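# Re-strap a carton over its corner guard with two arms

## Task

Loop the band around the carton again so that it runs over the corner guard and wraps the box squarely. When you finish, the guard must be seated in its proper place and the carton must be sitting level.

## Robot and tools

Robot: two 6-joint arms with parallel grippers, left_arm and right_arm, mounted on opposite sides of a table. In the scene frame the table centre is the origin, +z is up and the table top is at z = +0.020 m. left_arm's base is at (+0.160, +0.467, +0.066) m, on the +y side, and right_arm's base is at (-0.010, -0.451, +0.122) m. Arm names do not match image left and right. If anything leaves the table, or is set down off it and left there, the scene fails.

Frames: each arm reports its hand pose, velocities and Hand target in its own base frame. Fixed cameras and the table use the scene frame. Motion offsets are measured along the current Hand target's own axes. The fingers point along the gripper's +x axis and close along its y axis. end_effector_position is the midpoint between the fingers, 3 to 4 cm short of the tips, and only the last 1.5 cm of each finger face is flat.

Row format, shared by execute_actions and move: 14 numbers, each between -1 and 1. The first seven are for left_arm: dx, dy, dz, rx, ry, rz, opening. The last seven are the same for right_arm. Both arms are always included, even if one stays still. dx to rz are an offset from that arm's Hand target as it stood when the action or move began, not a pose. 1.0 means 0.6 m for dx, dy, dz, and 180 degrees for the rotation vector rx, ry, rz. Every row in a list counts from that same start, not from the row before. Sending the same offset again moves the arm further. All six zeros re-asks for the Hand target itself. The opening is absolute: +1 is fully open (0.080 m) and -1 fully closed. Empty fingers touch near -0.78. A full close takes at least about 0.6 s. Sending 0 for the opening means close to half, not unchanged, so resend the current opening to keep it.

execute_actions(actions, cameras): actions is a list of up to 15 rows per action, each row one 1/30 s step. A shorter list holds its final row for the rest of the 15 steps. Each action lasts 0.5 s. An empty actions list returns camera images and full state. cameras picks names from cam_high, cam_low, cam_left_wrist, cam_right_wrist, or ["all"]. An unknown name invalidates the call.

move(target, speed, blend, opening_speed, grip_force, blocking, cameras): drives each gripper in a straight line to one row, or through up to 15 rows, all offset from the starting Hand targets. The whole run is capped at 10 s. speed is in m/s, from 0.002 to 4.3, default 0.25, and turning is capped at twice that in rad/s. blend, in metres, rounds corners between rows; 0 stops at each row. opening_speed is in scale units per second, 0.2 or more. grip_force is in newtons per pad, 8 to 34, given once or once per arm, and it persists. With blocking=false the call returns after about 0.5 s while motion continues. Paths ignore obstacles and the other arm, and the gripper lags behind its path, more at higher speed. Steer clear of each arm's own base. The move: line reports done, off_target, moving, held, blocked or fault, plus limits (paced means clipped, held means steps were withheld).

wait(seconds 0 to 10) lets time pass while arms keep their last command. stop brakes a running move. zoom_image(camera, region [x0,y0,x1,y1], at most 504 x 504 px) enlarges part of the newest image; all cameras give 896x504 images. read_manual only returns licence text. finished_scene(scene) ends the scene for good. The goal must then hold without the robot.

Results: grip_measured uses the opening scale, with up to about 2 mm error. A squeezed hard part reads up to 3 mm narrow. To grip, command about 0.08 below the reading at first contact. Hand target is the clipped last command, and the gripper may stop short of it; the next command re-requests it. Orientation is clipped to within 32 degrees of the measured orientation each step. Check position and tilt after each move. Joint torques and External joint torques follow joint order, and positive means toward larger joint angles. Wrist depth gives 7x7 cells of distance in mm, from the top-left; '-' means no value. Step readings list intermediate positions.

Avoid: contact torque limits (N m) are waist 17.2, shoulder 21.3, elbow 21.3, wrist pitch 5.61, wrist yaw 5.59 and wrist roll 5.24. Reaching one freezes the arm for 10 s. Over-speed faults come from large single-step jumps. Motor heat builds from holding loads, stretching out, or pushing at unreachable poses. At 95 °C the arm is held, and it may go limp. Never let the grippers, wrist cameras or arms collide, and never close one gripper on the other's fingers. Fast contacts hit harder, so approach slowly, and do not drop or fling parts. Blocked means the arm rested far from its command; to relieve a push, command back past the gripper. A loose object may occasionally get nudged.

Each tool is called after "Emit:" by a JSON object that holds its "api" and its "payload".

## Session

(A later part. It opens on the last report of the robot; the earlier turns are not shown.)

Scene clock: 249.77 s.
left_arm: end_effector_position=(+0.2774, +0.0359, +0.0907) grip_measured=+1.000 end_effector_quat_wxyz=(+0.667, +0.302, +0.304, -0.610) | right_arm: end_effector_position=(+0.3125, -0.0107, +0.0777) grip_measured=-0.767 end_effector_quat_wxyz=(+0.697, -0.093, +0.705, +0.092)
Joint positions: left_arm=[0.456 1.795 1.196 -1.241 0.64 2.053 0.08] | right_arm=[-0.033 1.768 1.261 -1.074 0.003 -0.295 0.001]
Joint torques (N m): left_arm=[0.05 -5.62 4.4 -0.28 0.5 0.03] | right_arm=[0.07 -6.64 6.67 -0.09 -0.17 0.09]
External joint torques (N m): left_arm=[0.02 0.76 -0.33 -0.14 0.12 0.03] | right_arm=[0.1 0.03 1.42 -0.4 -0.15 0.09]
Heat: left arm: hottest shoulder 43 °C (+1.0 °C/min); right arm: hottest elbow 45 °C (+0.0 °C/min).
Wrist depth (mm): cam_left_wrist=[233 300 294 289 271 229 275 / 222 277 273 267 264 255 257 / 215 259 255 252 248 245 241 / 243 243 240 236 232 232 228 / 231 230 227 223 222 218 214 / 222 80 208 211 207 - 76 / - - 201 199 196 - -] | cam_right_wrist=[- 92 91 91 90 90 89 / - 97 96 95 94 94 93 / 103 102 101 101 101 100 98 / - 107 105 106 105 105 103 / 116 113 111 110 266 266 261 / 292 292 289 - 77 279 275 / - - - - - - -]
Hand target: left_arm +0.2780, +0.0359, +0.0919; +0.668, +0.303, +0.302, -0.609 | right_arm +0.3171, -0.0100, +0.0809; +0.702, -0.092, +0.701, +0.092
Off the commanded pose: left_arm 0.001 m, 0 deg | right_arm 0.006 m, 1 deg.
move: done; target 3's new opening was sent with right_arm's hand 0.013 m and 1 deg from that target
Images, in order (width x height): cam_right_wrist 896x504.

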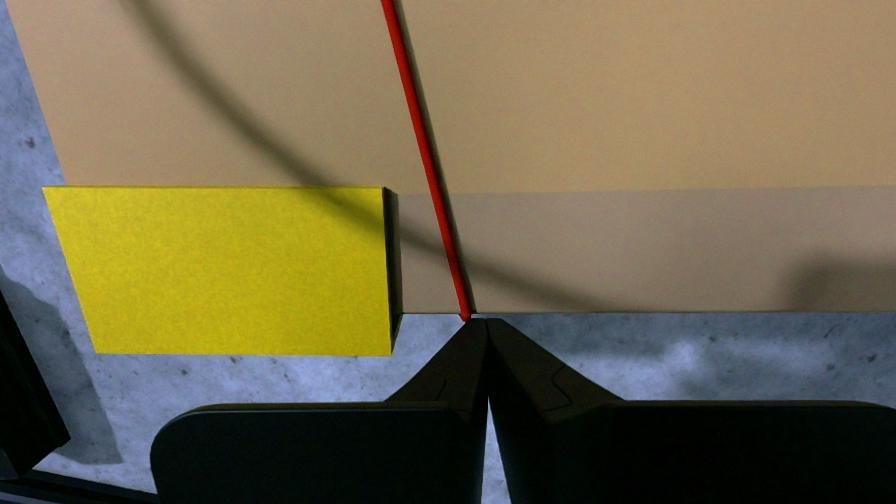

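Emit:
{"api": "move", "payload": {"target": [[0,0,0,0,0,0,1, -0.02,0.0,0.0,0,0,0,-0.9],[0,0,0,0,0,0,1, -0.02,0.0095,0.018,0,0,0,-0.47],[0,0,0,0,0,0,1, 0.026,0.0095,0.018,0,0,0,-0.47],[0,0,0,0,0,0,1, 0.029,0.0095,0.018,0,0,0,-1],[0,0,0,0,0,0,1, 0.002,0.0095,0.018,0,0,0,-1]], "speed": [0.15,0.15,0.07,0.05,0.05], "cameras": ["cam_right_wrist"]}}

Scene clock: 262.80 s.
left_arm: end_effector_position=(+0.2774, +0.0359, +0.0907) grip_measured=+1.000 end_effector_quat_wxyz=(+0.667, +0.302, +0.304, -0.610) | right_arm: end_effector_position=(+0.3243, -0.0018, +0.0779) grip_measured=-0.766 end_effector_quat_wxyz=(+0.701, -0.093, +0.701, +0.093)
Joint positions: left_arm=[0.456 1.795 1.196 -1.241 0.64 2.053 0.08] | right_arm=[-0.006 1.801 1.302 -1.071 0 -0.269 0.001]
Joint torques (N m): left_arm=[0.01 -5.71 4.34 -0.3 0.51 0.01] | right_arm=[-0.01 -6.84 6.13 -0.57 -0.04 0.1]
External joint torques (N m): left_arm=[0.01 0.67 -0.39 -0.16 0.13 0.01] | right_arm=[-0.05 0.12 0.81 -0.91 -0.02 0.1]
Heat: left arm: hottest shoulder 43 °C (+1.0 °C/min); right arm: hottest elbow 45 °C (+0.0 °C/min).
Wrist depth (mm): cam_left_wrist=[232 301 295 286 - 237 273 / 221 278 275 268 264 259 257 / 214 260 256 252 249 245 241 / 243 243 239 236 232 231 228 / 230 230 227 223 221 218 215 / 222 80 207 211 206 - 76 / - - 201 199 196 - -] | cam_right_wrist=[- 93 93 92 91 90 89 / 100 98 97 97 95 94 94 / 244 104 103 101 101 100 99 / 261 108 107 106 106 105 104 / 276 112 111 111 112 111 110 / - 119 117 - 77 277 270 / - - - - - - -]
Hand target: left_arm +0.2780, +0.0359, +0.0919; +0.668, +0.303, +0.302, -0.609 | right_arm +0.3260, -0.0018, +0.0796; +0.701, -0.092, +0.701, +0.092
Off the commanded pose: left_arm 0.001 m, 0 deg | right_arm 0.002 m, 0 deg.
move: done; target 4's new opening was sent with right_arm's hand 0.012 m and 1 deg from that target
Images, in order (width x height): cam_right_wrist 896x504.

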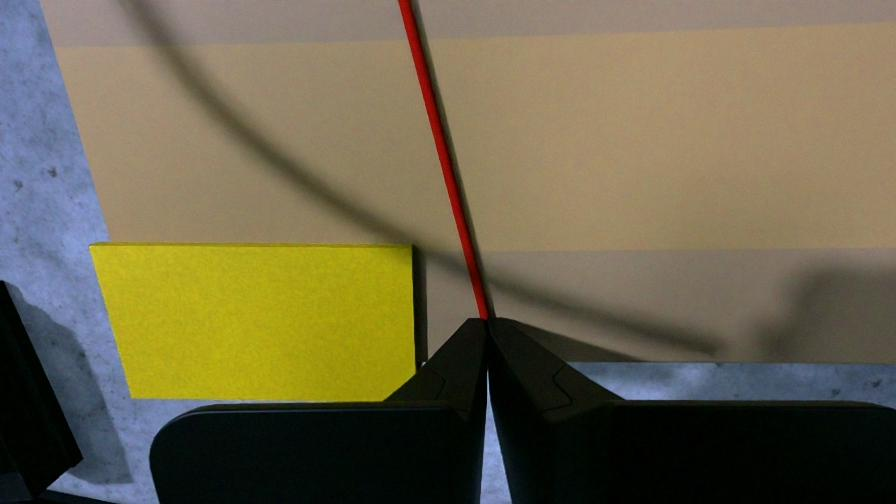

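Emit:
{"api": "move", "payload": {"target": [[0,0,0,0,0,0,1, -0.014,-0.033,-0.008,0,0,0,-1],[0,0,0,0,0,0,1, -0.036,-0.036,-0.045,0,0,0,-1],[0,0,0,0,0,0,1, -0.036,-0.036,-0.066,0,0,0,-1]], "speed": [0.05,0.04,0.04], "blend": [0.005,0.004,0], "cameras": ["cam_right_wrist"]}}

Scene clock: 272.10 s.
left_arm: end_effector_position=(+0.2774, +0.0359, +0.0907) grip_measured=+1.000 end_effector_quat_wxyz=(+0.667, +0.302, +0.304, -0.610) | right_arm: end_effector_position=(+0.3008, -0.0255, +0.0991) grip_measured=-0.766 end_effector_quat_wxyz=(+0.705, -0.093, +0.696, +0.103)
Joint positions: left_arm=[0.456 1.795 1.196 -1.241 0.64 2.053 0.08] | right_arm=[-0.093 1.694 1.261 -1.13 -0.017 -0.37 0.001]
Joint torques (N m): left_arm=[-0.01 -5.73 4.36 -0.3 0.47 0.03] | right_arm=[-1.59 -8.98 3.47 -1.03 0.52 -0.05]
External joint torques (N m): left_arm=[-0.08 0.6 -0.35 -0.17 0.09 0.03] | right_arm=[-1.54 -2.7 -1.93 -1.38 0.55 -0.05]
Heat: left arm: hottest shoulder 43 °C (+1.0 °C/min); right arm: hottest elbow 46 °C (+2.0 °C/min).
Wrist depth (mm): cam_left_wrist=[232 300 296 286 275 227 269 / 221 278 275 268 264 257 257 / 215 258 256 253 249 245 242 / 243 243 239 236 233 232 228 / 231 230 226 222 221 217 215 / 222 80 207 211 206 - 76 / - - 201 199 197 - -] | cam_right_wrist=[119 115 114 112 112 110 108 / 122 120 119 117 115 114 113 / 272 124 123 124 122 121 119 / 294 131 131 274 275 269 264 / 304 301 299 285 285 282 278 / 318 315 312 - 77 296 289 / - - - - - - -]
Hand target: left_arm +0.2780, +0.0359, +0.0919; +0.668, +0.303, +0.302, -0.609 | right_arm +0.2933, -0.0328, +0.1013; +0.702, -0.092, +0.701, +0.092
Off the commanded pose: left_arm 0.001 m, 0 deg | right_arm 0.011 m, 1 deg.
move: off_target (right_arm)
Images, in order (width x height): cam_right_wrist 896x504.

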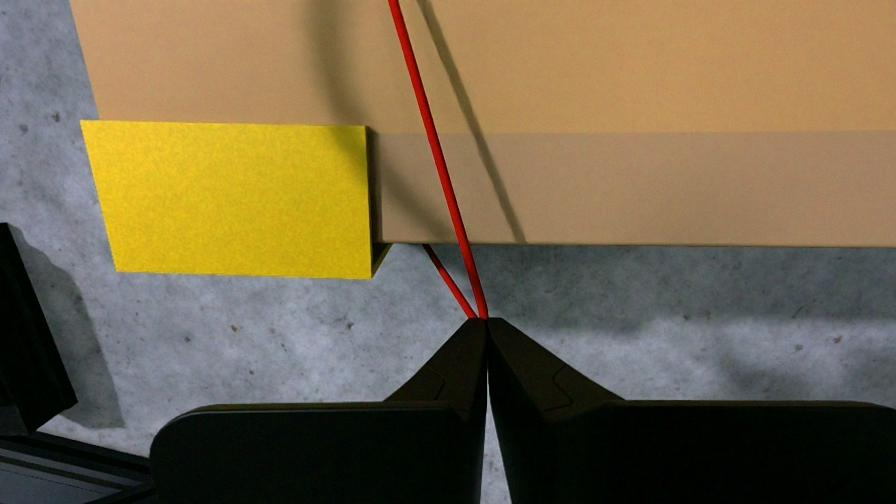

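Emit:
{"api": "move", "payload": {"target": [[0,0,0,0,0,0,1, 0.012,0.012,-0.020,0,0,0,-1],[0,0,0,0,0,0,1, 0.010,0.05,-0.026,0,0,0,-1],[0,0,0,0,0,0,1, 0.004,0.108,-0.022,0,0,0,-1]], "speed": [0.04,0.05,0.05], "blend": [0.004,0.01,0], "cameras": ["cam_right_wrist","cam_high"]}}

Scene clock: 292.83 s.
left_arm: end_effector_position=(+0.2774, +0.0359, +0.0907) grip_measured=+1.000 end_effector_quat_wxyz=(+0.667, +0.302, +0.304, -0.610) | right_arm: end_effector_position=(+0.2740, +0.0275, +0.0991) grip_measured=-0.766 end_effector_quat_wxyz=(+0.710, -0.092, +0.692, +0.094)
Joint positions: left_arm=[0.456 1.795 1.196 -1.241 0.64 2.053 0.08] | right_arm=[0.098 1.58 1.139 -1.104 -0.004 -0.165 0.001]
Joint torques (N m): left_arm=[0.02 -5.69 4.37 -0.35 0.5 0.01] | right_arm=[0.08 -7.75 3.04 -1.82 0.06 0.1]
External joint torques (N m): left_arm=[0.04 0.66 -0.32 -0.2 0.12 0.01] | right_arm=[0.1 -2.3 -2.34 -2.18 0.08 0.1]
Heat: left arm: hottest shoulder 43 °C (+0.0 °C/min); right arm: hottest shoulder 44 °C (+0.0 °C/min).
Wrist depth (mm): cam_left_wrist=[231 300 295 286 273 228 272 / 222 278 274 267 263 258 257 / 215 259 255 253 250 246 243 / 244 243 240 235 233 231 228 / 230 230 226 223 221 218 215 / 222 79 208 211 207 - 76 / - - 201 199 196 - -] | cam_right_wrist=[247 245 115 114 112 112 112 / 257 256 117 116 117 117 116 / 272 268 122 120 123 123 122 / 270 283 278 128 274 271 270 / 266 298 295 285 288 286 282 / 276 310 310 - 77 299 296 / - - - - - - -]
Hand target: left_arm +0.2780, +0.0359, +0.0919; +0.668, +0.303, +0.302, -0.609 | right_arm +0.2638, +0.0264, +0.0987; +0.702, -0.092, +0.701, +0.092
Off the commanded pose: left_arm 0.001 m, 0 deg | right_arm 0.010 m, 1 deg.
move: off_target (right_arm)
Images, in order (width x height): cam_high 896x504, cam_right_wrist 896x504.

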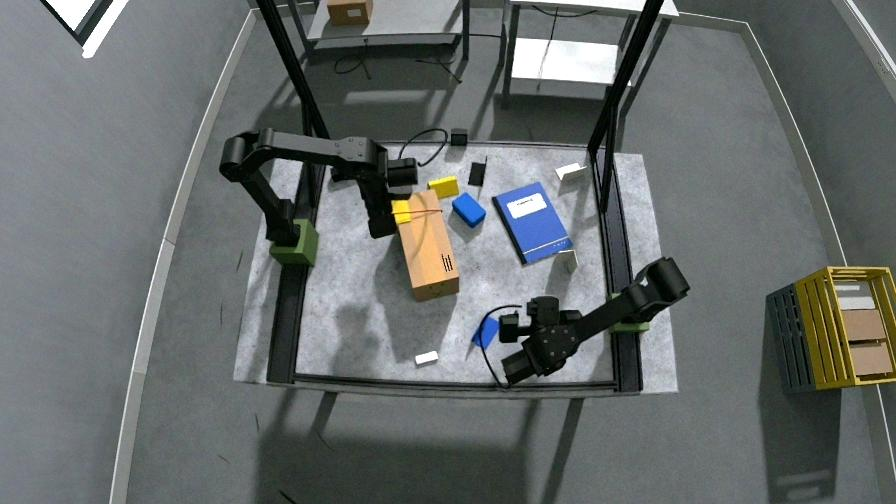

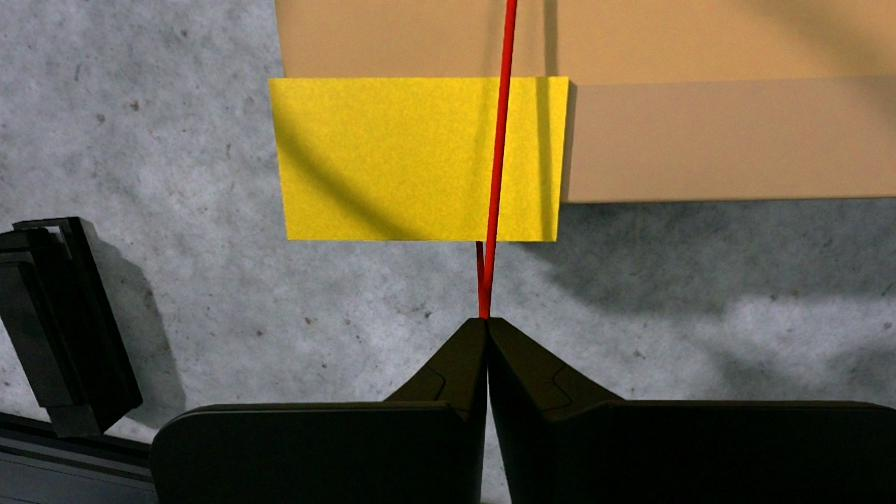

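Emit:
{"api": "move", "payload": {"target": [[0,0,0,0,0,0,1, 0.010,0.006,0.030,0,0,0,-1],[0,0,0,0,0,0,1, 0.030,0.007,0.052,0,0,0,-1],[0,0,0,0,0,0,1, 0.030,0.007,0.052,0,0,0,-0.4],[0,0,0,0,0,0,1, -0.13,0.03,0.0,0,0,0,-0.35]], "speed": [0.06,0.05,0.05,0.25], "blend": [0.006,0,0,0], "cameras": ["cam_right_wrist","cam_low"]}}

Emit:
{"api": "zoom_image", "payload": {"camera": "cam_low", "region": [340, 130, 540, 300]}}

Scene clock: 305.47 s.
left_arm: end_effector_position=(+0.2774, +0.0359, +0.0907) grip_measured=+1.000 end_effector_quat_wxyz=(+0.667, +0.302, +0.304, -0.610) | right_arm: end_effector_position=(+0.2562, +0.0426, +0.1717) grip_measured=-0.353 end_effector_quat_wxyz=(+0.695, -0.092, +0.707, +0.092)
Joint positions: left_arm=[0.456 1.795 1.196 -1.241 0.64 2.053 0.08] | right_arm=[0.164 1.542 1.391 -1.437 -0.001 -0.097 0.019]
Joint torques (N m): left_arm=[0.19 -5.63 4.36 -0.31 0.49 0.03] | right_arm=[0.27 -5.77 6.93 -0.11 -0.01 0.12]
External joint torques (N m): left_arm=[0.19 0.75 -0.38 -0.17 0.1 0.03] | right_arm=[0.24 -0.68 1.59 -0.41 0.01 0.12]
Heat: left arm: hottest shoulder 43 °C (+0.0 °C/min); right arm: hottest shoulder 44 °C (+0.0 °C/min).
Wrist depth (mm): cam_left_wrist=[232 300 296 289 276 228 266 / 222 277 273 268 264 259 256 / 215 258 255 251 249 245 241 / 245 244 240 235 233 231 228 / 229 230 227 222 221 217 215 / 222 80 208 210 206 - 76 / - - 201 199 196 - -] | cam_right_wrist=[307 305 303 174 174 174 172 / 327 323 321 182 183 183 180 / 343 340 338 335 333 328 326 / 367 354 360 357 352 350 346 / 381 373 382 370 368 374 368 / - - - 100 72 390 386 / - - - 312 74 - -]
Hand target: left_arm +0.2780, +0.0359, +0.0919; +0.668, +0.303, +0.302, -0.609 | right_arm +0.2591, +0.0438, +0.1767; +0.701, -0.092, +0.701, +0.092
Off the commanded pose: left_arm 0.001 m, 0 deg | right_arm 0.006 m, 1 deg.
move: done
Images, in order (width x height): cam_low 896x504, cam_right_wrist 896x504.

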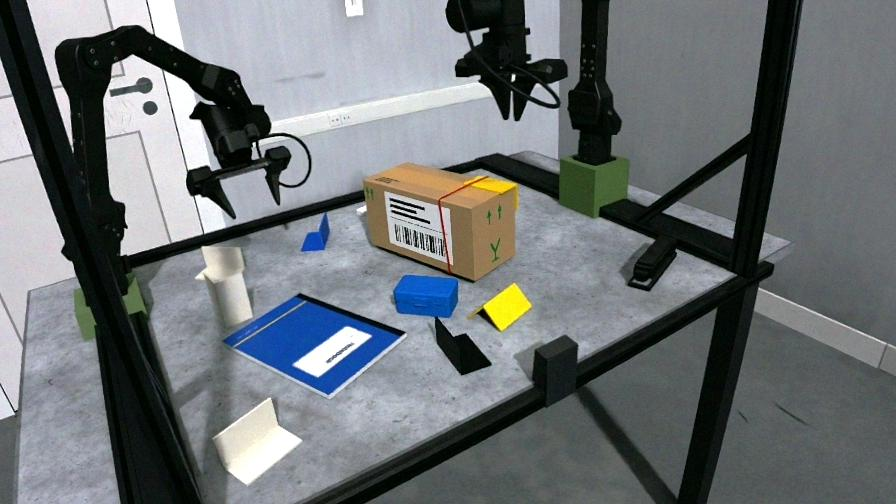

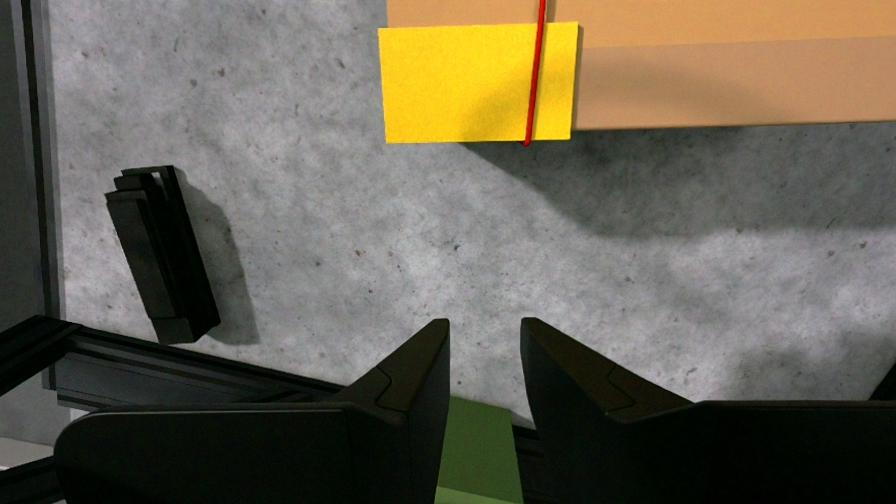

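Scaled by 2.520.

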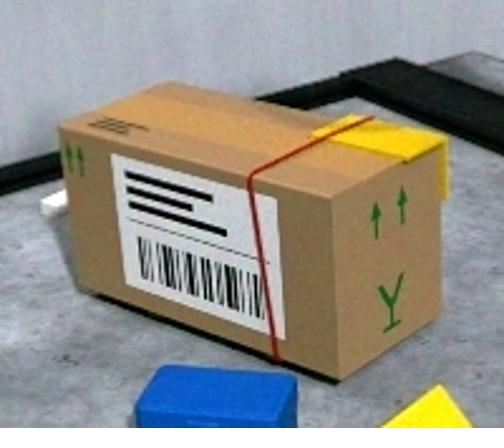

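Emit:
{"api": "move", "payload": {"target": [0,0,0,0,0,0,1, 0.136,0.002,0.012,0,0,0,-0.15], "speed": 0.2, "cameras": ["cam_right_wrist"]}}

Scene clock: 319.00 s.
left_arm: end_effector_position=(+0.2774, +0.0359, +0.0907) grip_measured=+1.000 end_effector_quat_wxyz=(+0.667, +0.302, +0.304, -0.610) | right_arm: end_effector_position=(+0.2680, +0.0464, +0.0982) grip_measured=-0.153 end_effector_quat_wxyz=(+0.705, -0.091, +0.698, +0.092)
Joint positions: left_arm=[0.456 1.795 1.196 -1.241 0.64 2.053 0.08] | right_arm=[0.171 1.581 1.137 -1.116 -0.001 -0.09 0.028]
Joint torques (N m): left_arm=[-0.15 -5.68 4.28 -0.29 0.51 0.04] | right_arm=[0.24 -5.5 3.83 0.3 0 0.11]
External joint torques (N m): left_arm=[-0.14 0.7 -0.44 -0.15 0.12 0.04] | right_arm=[0.24 -0.03 -1.55 -0.05 0.01 0.11]
Motor temperatures (°C): left_arm=[33 43 42 36 36 33] | right_arm=[36 43 45 40 36 40]
Heat: left arm: hottest shoulder 43 °C (+0.0 °C/min); right arm: hottest elbow 45 °C (+0.0 °C/min).
Wrist depth (mm): cam_left_wrist=[233 298 294 292 276 221 268 / 222 278 275 267 264 256 256 / 215 258 255 252 248 244 242 / 243 243 240 235 233 231 227 / 231 229 226 222 221 216 216 / 221 80 208 210 206 - 76 / - - 201 200 196 - -] | cam_right_wrist=[244 242 236 111 109 110 110 / 255 255 117 114 113 115 114 / 268 267 261 121 120 121 121 / 259 281 280 276 275 270 268 / 269 298 293 287 284 288 286 / 277 308 - 302 83 300 298 / - - - 326 77 - -]
Hand target: left_arm +0.2780, +0.0359, +0.0919; +0.668, +0.303, +0.302, -0.609 | right_arm +0.2658, +0.0468, +0.0951; +0.701, -0.092, +0.701, +0.092
Off the commanded pose: left_arm 0.001 m, 0 deg | right_arm 0.004 m, 1 deg.
move: done
Images, in order (width x height): cam_right_wrist 896x504.

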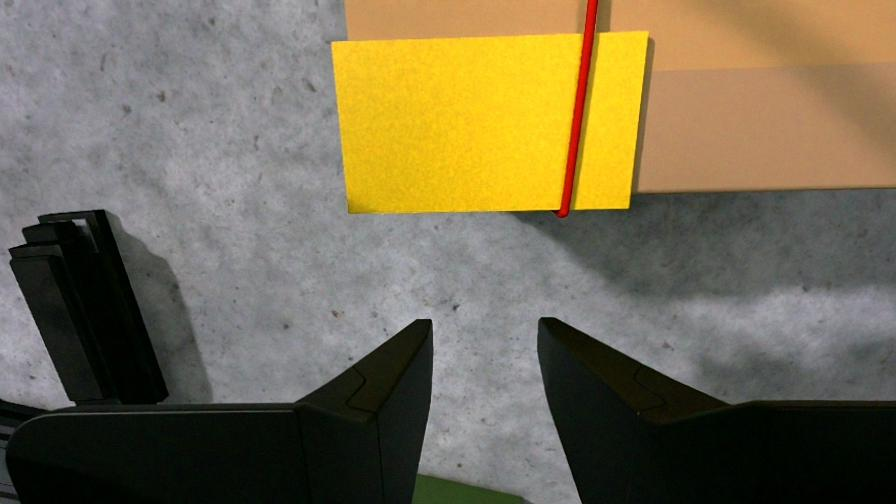

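Emit:
{"api": "move", "payload": {"target": [[0,0,0,0,0,0,1, 0.055,0.003,0.0,0,0,0,-0.15],[0,0,0,0,0,0,1, 0.055,0.003,0.042,0,0,0,-0.15],[0,0,0,0,0,0,1, 0.055,0.003,-0.01,0,0,0,-0.15],[0,0,0,0,0,0,1, -0.03,0.02,-0.01,0,0,0,-0.15]], "speed": [0.12,0.03,0.08,0.15], "blend": [0,0,0.005,0], "cameras": ["cam_right_wrist"]}}

Scene clock: 336.67 s.
left_arm: end_effector_position=(+0.2774, +0.0359, +0.0907) grip_measured=+1.000 end_effector_quat_wxyz=(+0.667, +0.302, +0.304, -0.610) | right_arm: end_effector_position=(+0.2531, +0.0553, +0.1074) grip_measured=-0.153 end_effector_quat_wxyz=(+0.694, -0.092, +0.708, +0.092)
Joint positions: left_arm=[0.456 1.795 1.196 -1.241 0.64 2.053 0.08] | right_arm=[0.214 1.551 1.144 -1.184 -0.001 -0.046 0.028]
Joint torques (N m): left_arm=[-0.02 -5.7 4.45 -0.29 0.49 0.04] | right_arm=[0.22 -6.28 6.83 -0.12 0.01 0.13]
External joint torques (N m): left_arm=[-0.02 0.69 -0.32 -0.17 0.11 0.04] | right_arm=[0.21 -1.09 1.47 -0.42 0.02 0.13]
Heat: left arm: hottest shoulder 43 °C (+0.0 °C/min); right arm: hottest elbow 44 °C (-2.0 °C/min).
Wrist depth (mm): cam_left_wrist=[232 297 296 289 275 228 271 / 221 278 273 268 263 258 258 / 214 259 256 251 249 245 241 / 243 242 240 236 233 231 227 / 230 230 226 223 221 218 215 / 222 80 208 210 206 - 76 / - - 201 199 196 - -] | cam_right_wrist=[251 248 245 115 115 116 116 / 263 259 258 121 122 122 122 / 275 275 274 271 269 266 267 / 258 292 290 289 284 281 280 / 307 307 306 301 299 299 298 / 323 325 - 317 83 312 313 / - - - 310 77 - -]
Hand target: left_arm +0.2780, +0.0359, +0.0919; +0.668, +0.303, +0.302, -0.609 | right_arm +0.2569, +0.0568, +0.1132; +0.702, -0.092, +0.701, +0.092
Off the commanded pose: left_arm 0.001 m, 0 deg | right_arm 0.007 m, 1 deg.
move: done
Images, in order (width x height): cam_right_wrist 896x504.

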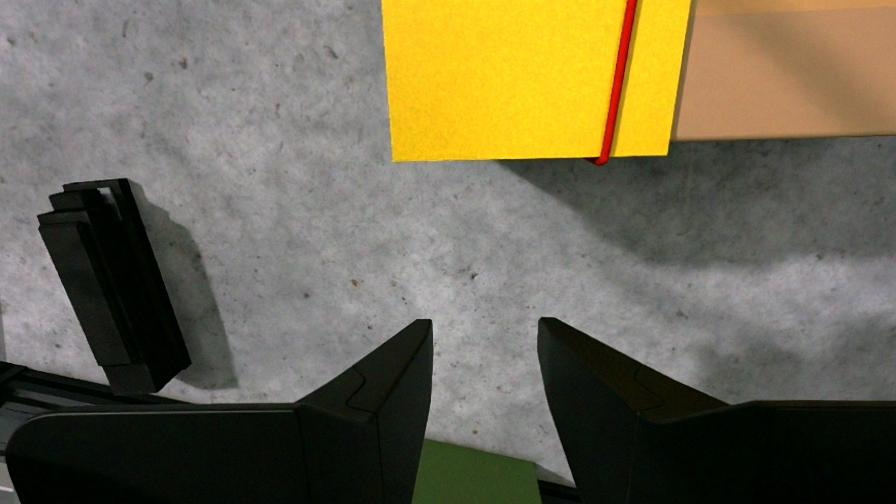

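Emit:
{"api": "move", "payload": {"target": [[0,0,0,0,0,0,1, 0.0,0.09,0.093,0,0,0,-1],[0,0,0,0,0,0,1, 0.0775,0.09,0.093,0,0,0,-1],[0,0,0,0,0,0,1, 0.0775,0.046,0.093,0,0,0,-1],[0,0,0,0,0,0,1, 0.0775,0.07,0.093,0,0,0,-1],[0,0,0,0,0,0,1, -0.12,0.0,0.0,0,0,0,-0.35]], "speed": [0.2,0.12,0.03,0.1,0.25], "blend": [0.01,0,0,0.005,0], "cameras": ["cam_right_wrist","cam_low"]}}

Emit:
{"api": "zoom_image", "payload": {"camera": "cam_low", "region": [340, 130, 540, 300]}}

Scene clock: 366.33 s.
left_arm: end_effector_position=(+0.2774, +0.0359, +0.0907) grip_measured=+1.000 end_effector_quat_wxyz=(+0.667, +0.302, +0.304, -0.610) | right_arm: end_effector_position=(+0.2539, +0.0571, +0.1801) grip_measured=-0.354 end_effector_quat_wxyz=(+0.695, -0.093, +0.707, +0.092)
Joint positions: left_arm=[0.456 1.795 1.196 -1.241 0.64 2.053 0.08] | right_arm=[0.221 1.547 1.43 -1.471 0.001 -0.042 0.019]
Joint torques (N m): left_arm=[0 -5.78 4.36 -0.32 0.49 0.02] | right_arm=[-0.31 -5.86 6.85 -0.12 -0.05 -0.04]
External joint torques (N m): left_arm=[0 0.6 -0.36 -0.17 0.1 0.02] | right_arm=[-0.32 -0.7 1.47 -0.44 -0.04 -0.04]
Heat: left arm: hottest shoulder 43 °C (+0.0 °C/min); right arm: hottest elbow 46 °C (+2.0 °C/min).
Wrist depth (mm): cam_left_wrist=[232 299 297 291 279 229 271 / 222 278 274 267 264 258 256 / 215 259 255 253 250 244 242 / 243 243 239 236 234 231 228 / 230 229 227 223 221 217 215 / 221 80 207 211 206 - 76 / - - 201 199 197 - -] | cam_right_wrist=[316 315 311 182 181 181 180 / 338 329 327 190 190 191 190 / 359 344 346 346 339 341 336 / 382 356 367 364 364 358 355 / 386 390 388 379 380 382 378 / 397 383 - - 72 398 397 / - - - 321 74 - -]
Hand target: left_arm +0.2780, +0.0359, +0.0919; +0.668, +0.303, +0.302, -0.609 | right_arm +0.2568, +0.0568, +0.1851; +0.701, -0.092, +0.701, +0.092
Off the commanded pose: left_arm 0.001 m, 0 deg | right_arm 0.006 m, 1 deg.
move: done
Images, in order (width x height): cam_low 896x504, cam_right_wrist 896x504.

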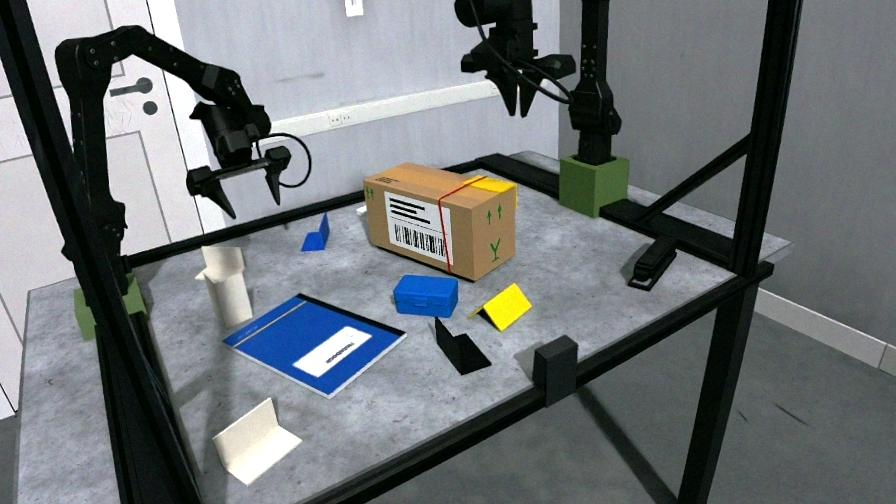

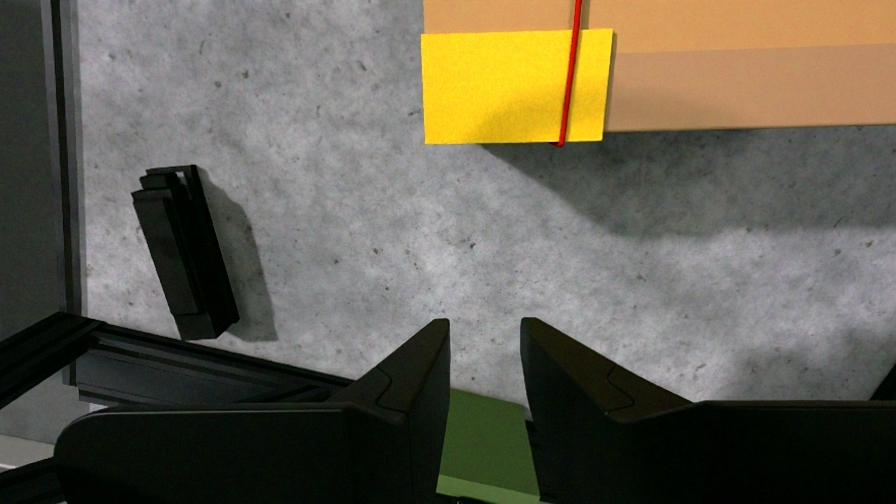

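Scaled by 2.520.

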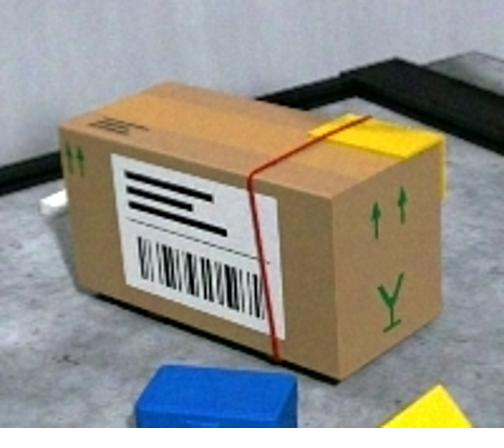

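Emit:
{"api": "zoom_image", "payload": {"camera": "cam_low", "region": [430, 160, 530, 240]}}

Emit:
{"api": "zoom_image", "payload": {"camera": "cam_right_wrist", "region": [400, 0, 660, 170]}}

Scaled by 5.040.

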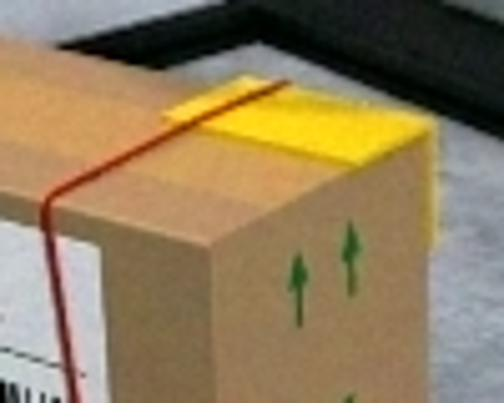

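Scaled by 1.938.

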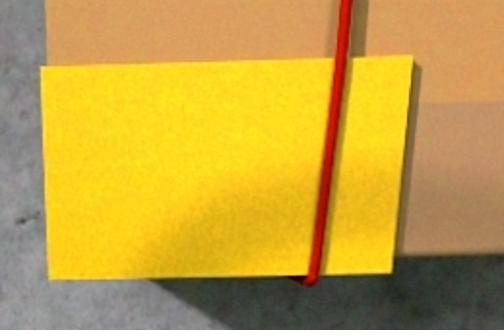

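Emit:
{"api": "move", "payload": {"target": [0,0,0,0,0,0,1, 0.125,-0.0725,0.227,0,0,0,-0.25], "speed": 0.25, "cameras": ["cam_right_wrist"]}}

Scene clock: 390.73 s.
left_arm: end_effector_position=(+0.2774, +0.0359, +0.0907) grip_measured=+1.000 end_effector_quat_wxyz=(+0.667, +0.302, +0.304, -0.610) | right_arm: end_effector_position=(+0.3960, +0.0501, +0.1083) grip_measured=-0.253 end_effector_quat_wxyz=(+0.698, -0.092, +0.704, +0.092)
Joint positions: left_arm=[0.456 1.795 1.196 -1.241 0.64 2.053 0.08] | right_arm=[0.126 2.081 1.811 -1.309 0.001 -0.135 0.024]
Joint torques (N m): left_arm=[-0.06 -5.59 4.37 -0.33 0.48 0.03] | right_arm=[-0.18 -8.69 6.91 -0.11 -0.06 -0.04]
External joint torques (N m): left_arm=[-0.03 0.79 -0.35 -0.19 0.09 0.03] | right_arm=[-0.14 0.27 1.5 -0.42 -0.04 -0.04]
Heat: left arm: hottest shoulder 43 °C (+0.0 °C/min); right arm: hottest elbow 47 °C (+3.0 °C/min).
Wrist depth (mm): cam_left_wrist=[232 299 294 286 - 215 275 / 221 278 275 268 265 258 257 / 215 259 255 251 249 245 243 / 243 243 240 236 233 231 227 / 230 229 226 222 221 216 216 / 222 80 208 211 207 - 76 / - - 201 200 196 - -] | cam_right_wrist=[247 241 249 246 239 236 235 / 262 257 256 254 254 250 246 / 277 275 266 208 201 192 186 / 293 290 138 137 135 134 132 / 312 308 147 142 141 141 140 / 326 326 - 153 87 148 147 / - - - 161 79 - -]
Hand target: left_arm +0.2780, +0.0359, +0.0919; +0.668, +0.303, +0.302, -0.609 | right_arm +0.3997, +0.0501, +0.1103; +0.701, -0.092, +0.701, +0.092
Off the commanded pose: left_arm 0.001 m, 0 deg | right_arm 0.004 m, 1 deg.
move: done
Images, in order (width x height): cam_right_wrist 896x504.

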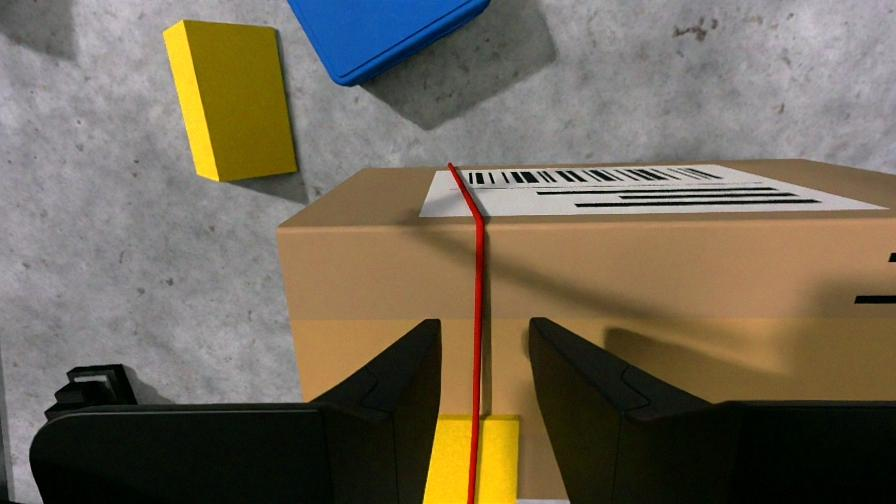

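Emit:
{"api": "move", "payload": {"target": [[0,0,0,0,0,0,1, 0.074,0.0,0.009,0,0,0,-0.3],[0,0,0,0,0,0,1, 0.075,0.0,0.009,0,0,0,-1],[0,0,0,0,0,0,1, 0.010,0.0,0.020,0,0,0,-1],[0,0,0,0,0,0,1, 0.010,0.0,0.045,0,0,0,-1],[0,0,0,0,0,0,1, 0.010,0.022,0.047,0,0,0,-1]], "speed": [0.12,0.05,0.07,0.06,0.06], "blend": [0,0,0.005,0.003,0], "cameras": ["cam_right_wrist"]}}

Scene clock: 416.37 s.
left_arm: end_effector_position=(+0.2774, +0.0359, +0.0907) grip_measured=+1.000 end_effector_quat_wxyz=(+0.667, +0.302, +0.304, -0.610) | right_arm: end_effector_position=(+0.4146, +0.0669, +0.0940) grip_measured=-0.766 end_effector_quat_wxyz=(+0.685, -0.093, +0.717, +0.091)
Joint positions: left_arm=[0.456 1.795 1.196 -1.241 0.64 2.053 0.08] | right_arm=[0.161 2.21 1.956 -1.362 0.002 -0.1 0.001]
Joint torques (N m): left_arm=[0.09 -5.67 4.37 -0.32 0.49 0.03] | right_arm=[0.27 -10.77 8.71 0.48 -0.12 0.12]
External joint torques (N m): left_arm=[0.09 0.7 -0.36 -0.18 0.1 0.03] | right_arm=[0.28 -1.07 3.33 0.22 -0.11 0.12]
Heat: left arm: hottest shoulder 44 °C (+1.0 °C/min); right arm: hottest elbow 47 °C (+1.0 °C/min).
Wrist depth (mm): cam_left_wrist=[232 300 293 285 273 227 271 / 222 279 273 267 265 258 258 / 215 259 256 252 248 244 241 / 243 243 239 235 234 231 228 / 231 229 226 223 221 218 215 / 222 80 208 211 207 - 76 / - - 201 199 196 - -] | cam_right_wrist=[227 225 224 - 220 219 217 / 240 224 237 237 233 231 228 / 262 252 250 248 242 239 236 / 278 276 265 164 159 156 152 / 297 295 131 126 125 124 122 / 319 312 135 - 77 130 129 / - - - - - - -]
Hand target: left_arm +0.2780, +0.0359, +0.0919; +0.668, +0.303, +0.302, -0.609 | right_arm +0.4236, +0.0700, +0.1043; +0.702, -0.092, +0.701, +0.092
Off the commanded pose: left_arm 0.001 m, 0 deg | right_arm 0.014 m, 3 deg.
move: off_target (right_arm); target 2's new opening was sent with right_arm's hand 0.013 m and 2 deg from that target
Images, in order (width x height): cam_right_wrist 896x504.

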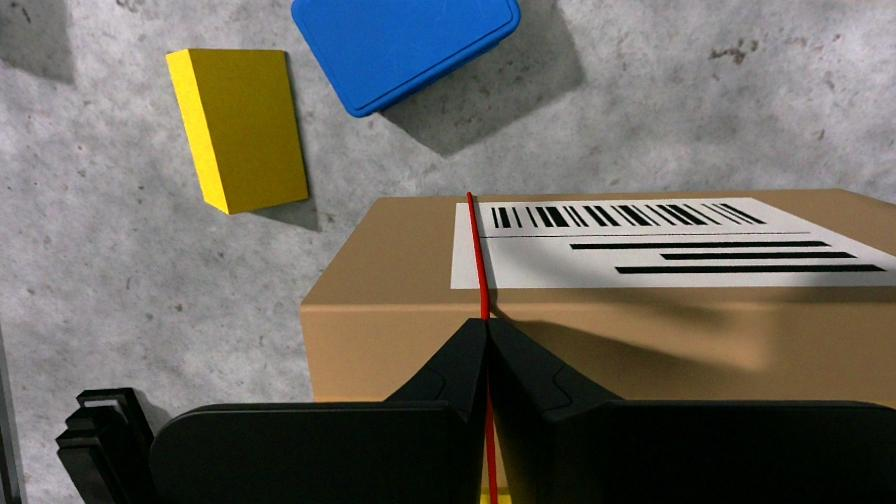

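Emit:
{"api": "move", "payload": {"target": [[0,0,0,0,0,0,1, 0.022,0.003,-0.038,0,0,0,-1],[0,0,0,0,0,0,1, 0.049,0.003,-0.042,0,0,0,-1],[0,0,0,0,0,0,1, 0.049,0.003,-0.042,0,0,0,-0.4],[0,0,0,0,0,0,1, -0.10,0.003,-0.12,0,0,0,-0.35]], "speed": [0.07,0.06,0.06,0.25], "blend": [0.006,0,0,0], "cameras": ["cam_right_wrist","cam_low"]}}

Emit:
{"api": "zoom_image", "payload": {"camera": "cam_low", "region": [340, 130, 540, 300]}}

Scene clock: 430.77 s.
left_arm: end_effector_position=(+0.2774, +0.0359, +0.0907) grip_measured=+1.000 end_effector_quat_wxyz=(+0.667, +0.302, +0.304, -0.610) | right_arm: end_effector_position=(+0.3510, +0.0540, +0.1585) grip_measured=-0.353 end_effector_quat_wxyz=(+0.695, -0.092, +0.707, +0.093)
Joint positions: left_arm=[0.456 1.795 1.196 -1.241 0.64 2.053 0.08] | right_arm=[0.152 1.911 1.767 -1.445 -0.001 -0.11 0.019]
Joint torques (N m): left_arm=[0.07 -5.67 4.38 -0.3 0.49 0.01] | right_arm=[-0.3 -8.92 6.63 -0.13 0 -0.07]
External joint torques (N m): left_arm=[0.07 0.69 -0.33 -0.16 0.11 0.01] | right_arm=[-0.26 -1.09 1.26 -0.42 0.01 -0.07]
Heat: left arm: hottest shoulder 44 °C (+1.0 °C/min); right arm: hottest elbow 48 °C (+2.0 °C/min).
Wrist depth (mm): cam_left_wrist=[232 300 296 286 - 230 270 / 222 278 276 268 264 258 258 / 214 260 256 251 248 245 242 / 244 243 240 234 233 232 229 / 232 230 226 222 221 217 216 / 222 80 208 210 209 - 76 / - - 201 199 197 - -] | cam_right_wrist=[296 291 278 290 284 281 280 / 313 306 284 173 170 168 165 / 329 326 323 180 178 176 175 / 353 346 345 190 189 187 185 / 382 367 367 196 199 199 198 / 399 372 - 377 72 371 363 / - - - 403 74 - -]
Hand target: left_arm +0.2780, +0.0359, +0.0919; +0.668, +0.303, +0.302, -0.609 | right_arm +0.3535, +0.0531, +0.1642; +0.701, -0.092, +0.701, +0.092
Off the commanded pose: left_arm 0.001 m, 0 deg | right_arm 0.006 m, 1 deg.
move: done
Images, in order (width x height): cam_low 896x504, cam_right_wrist 896x504.

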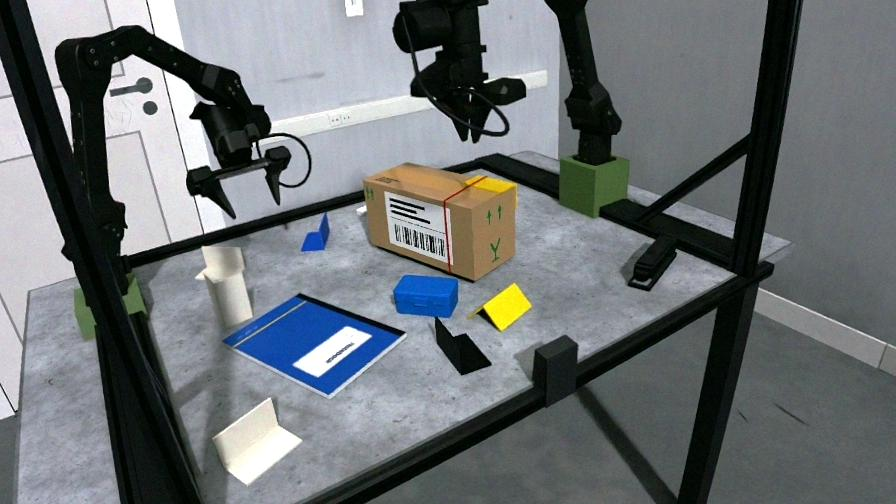

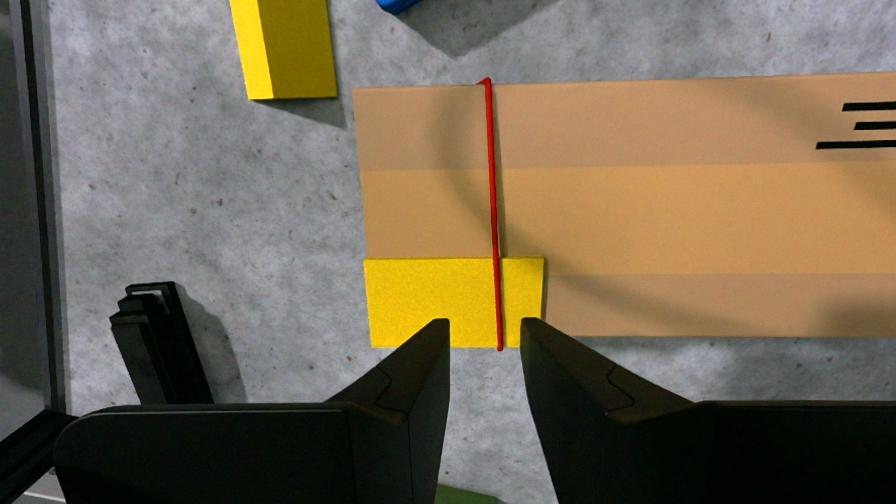

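Scaled by 2.520.

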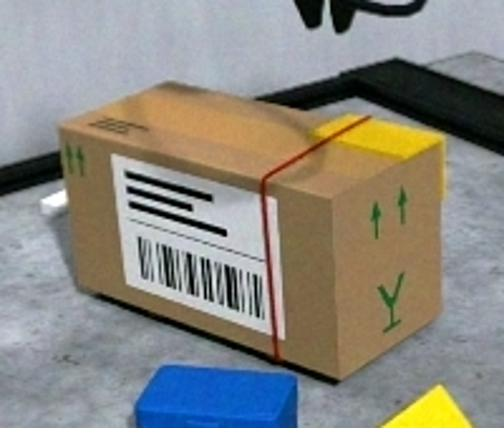

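Emit:
{"api": "finished_scene", "payload": {"scene": 2}}

The scene is finished: the task was done.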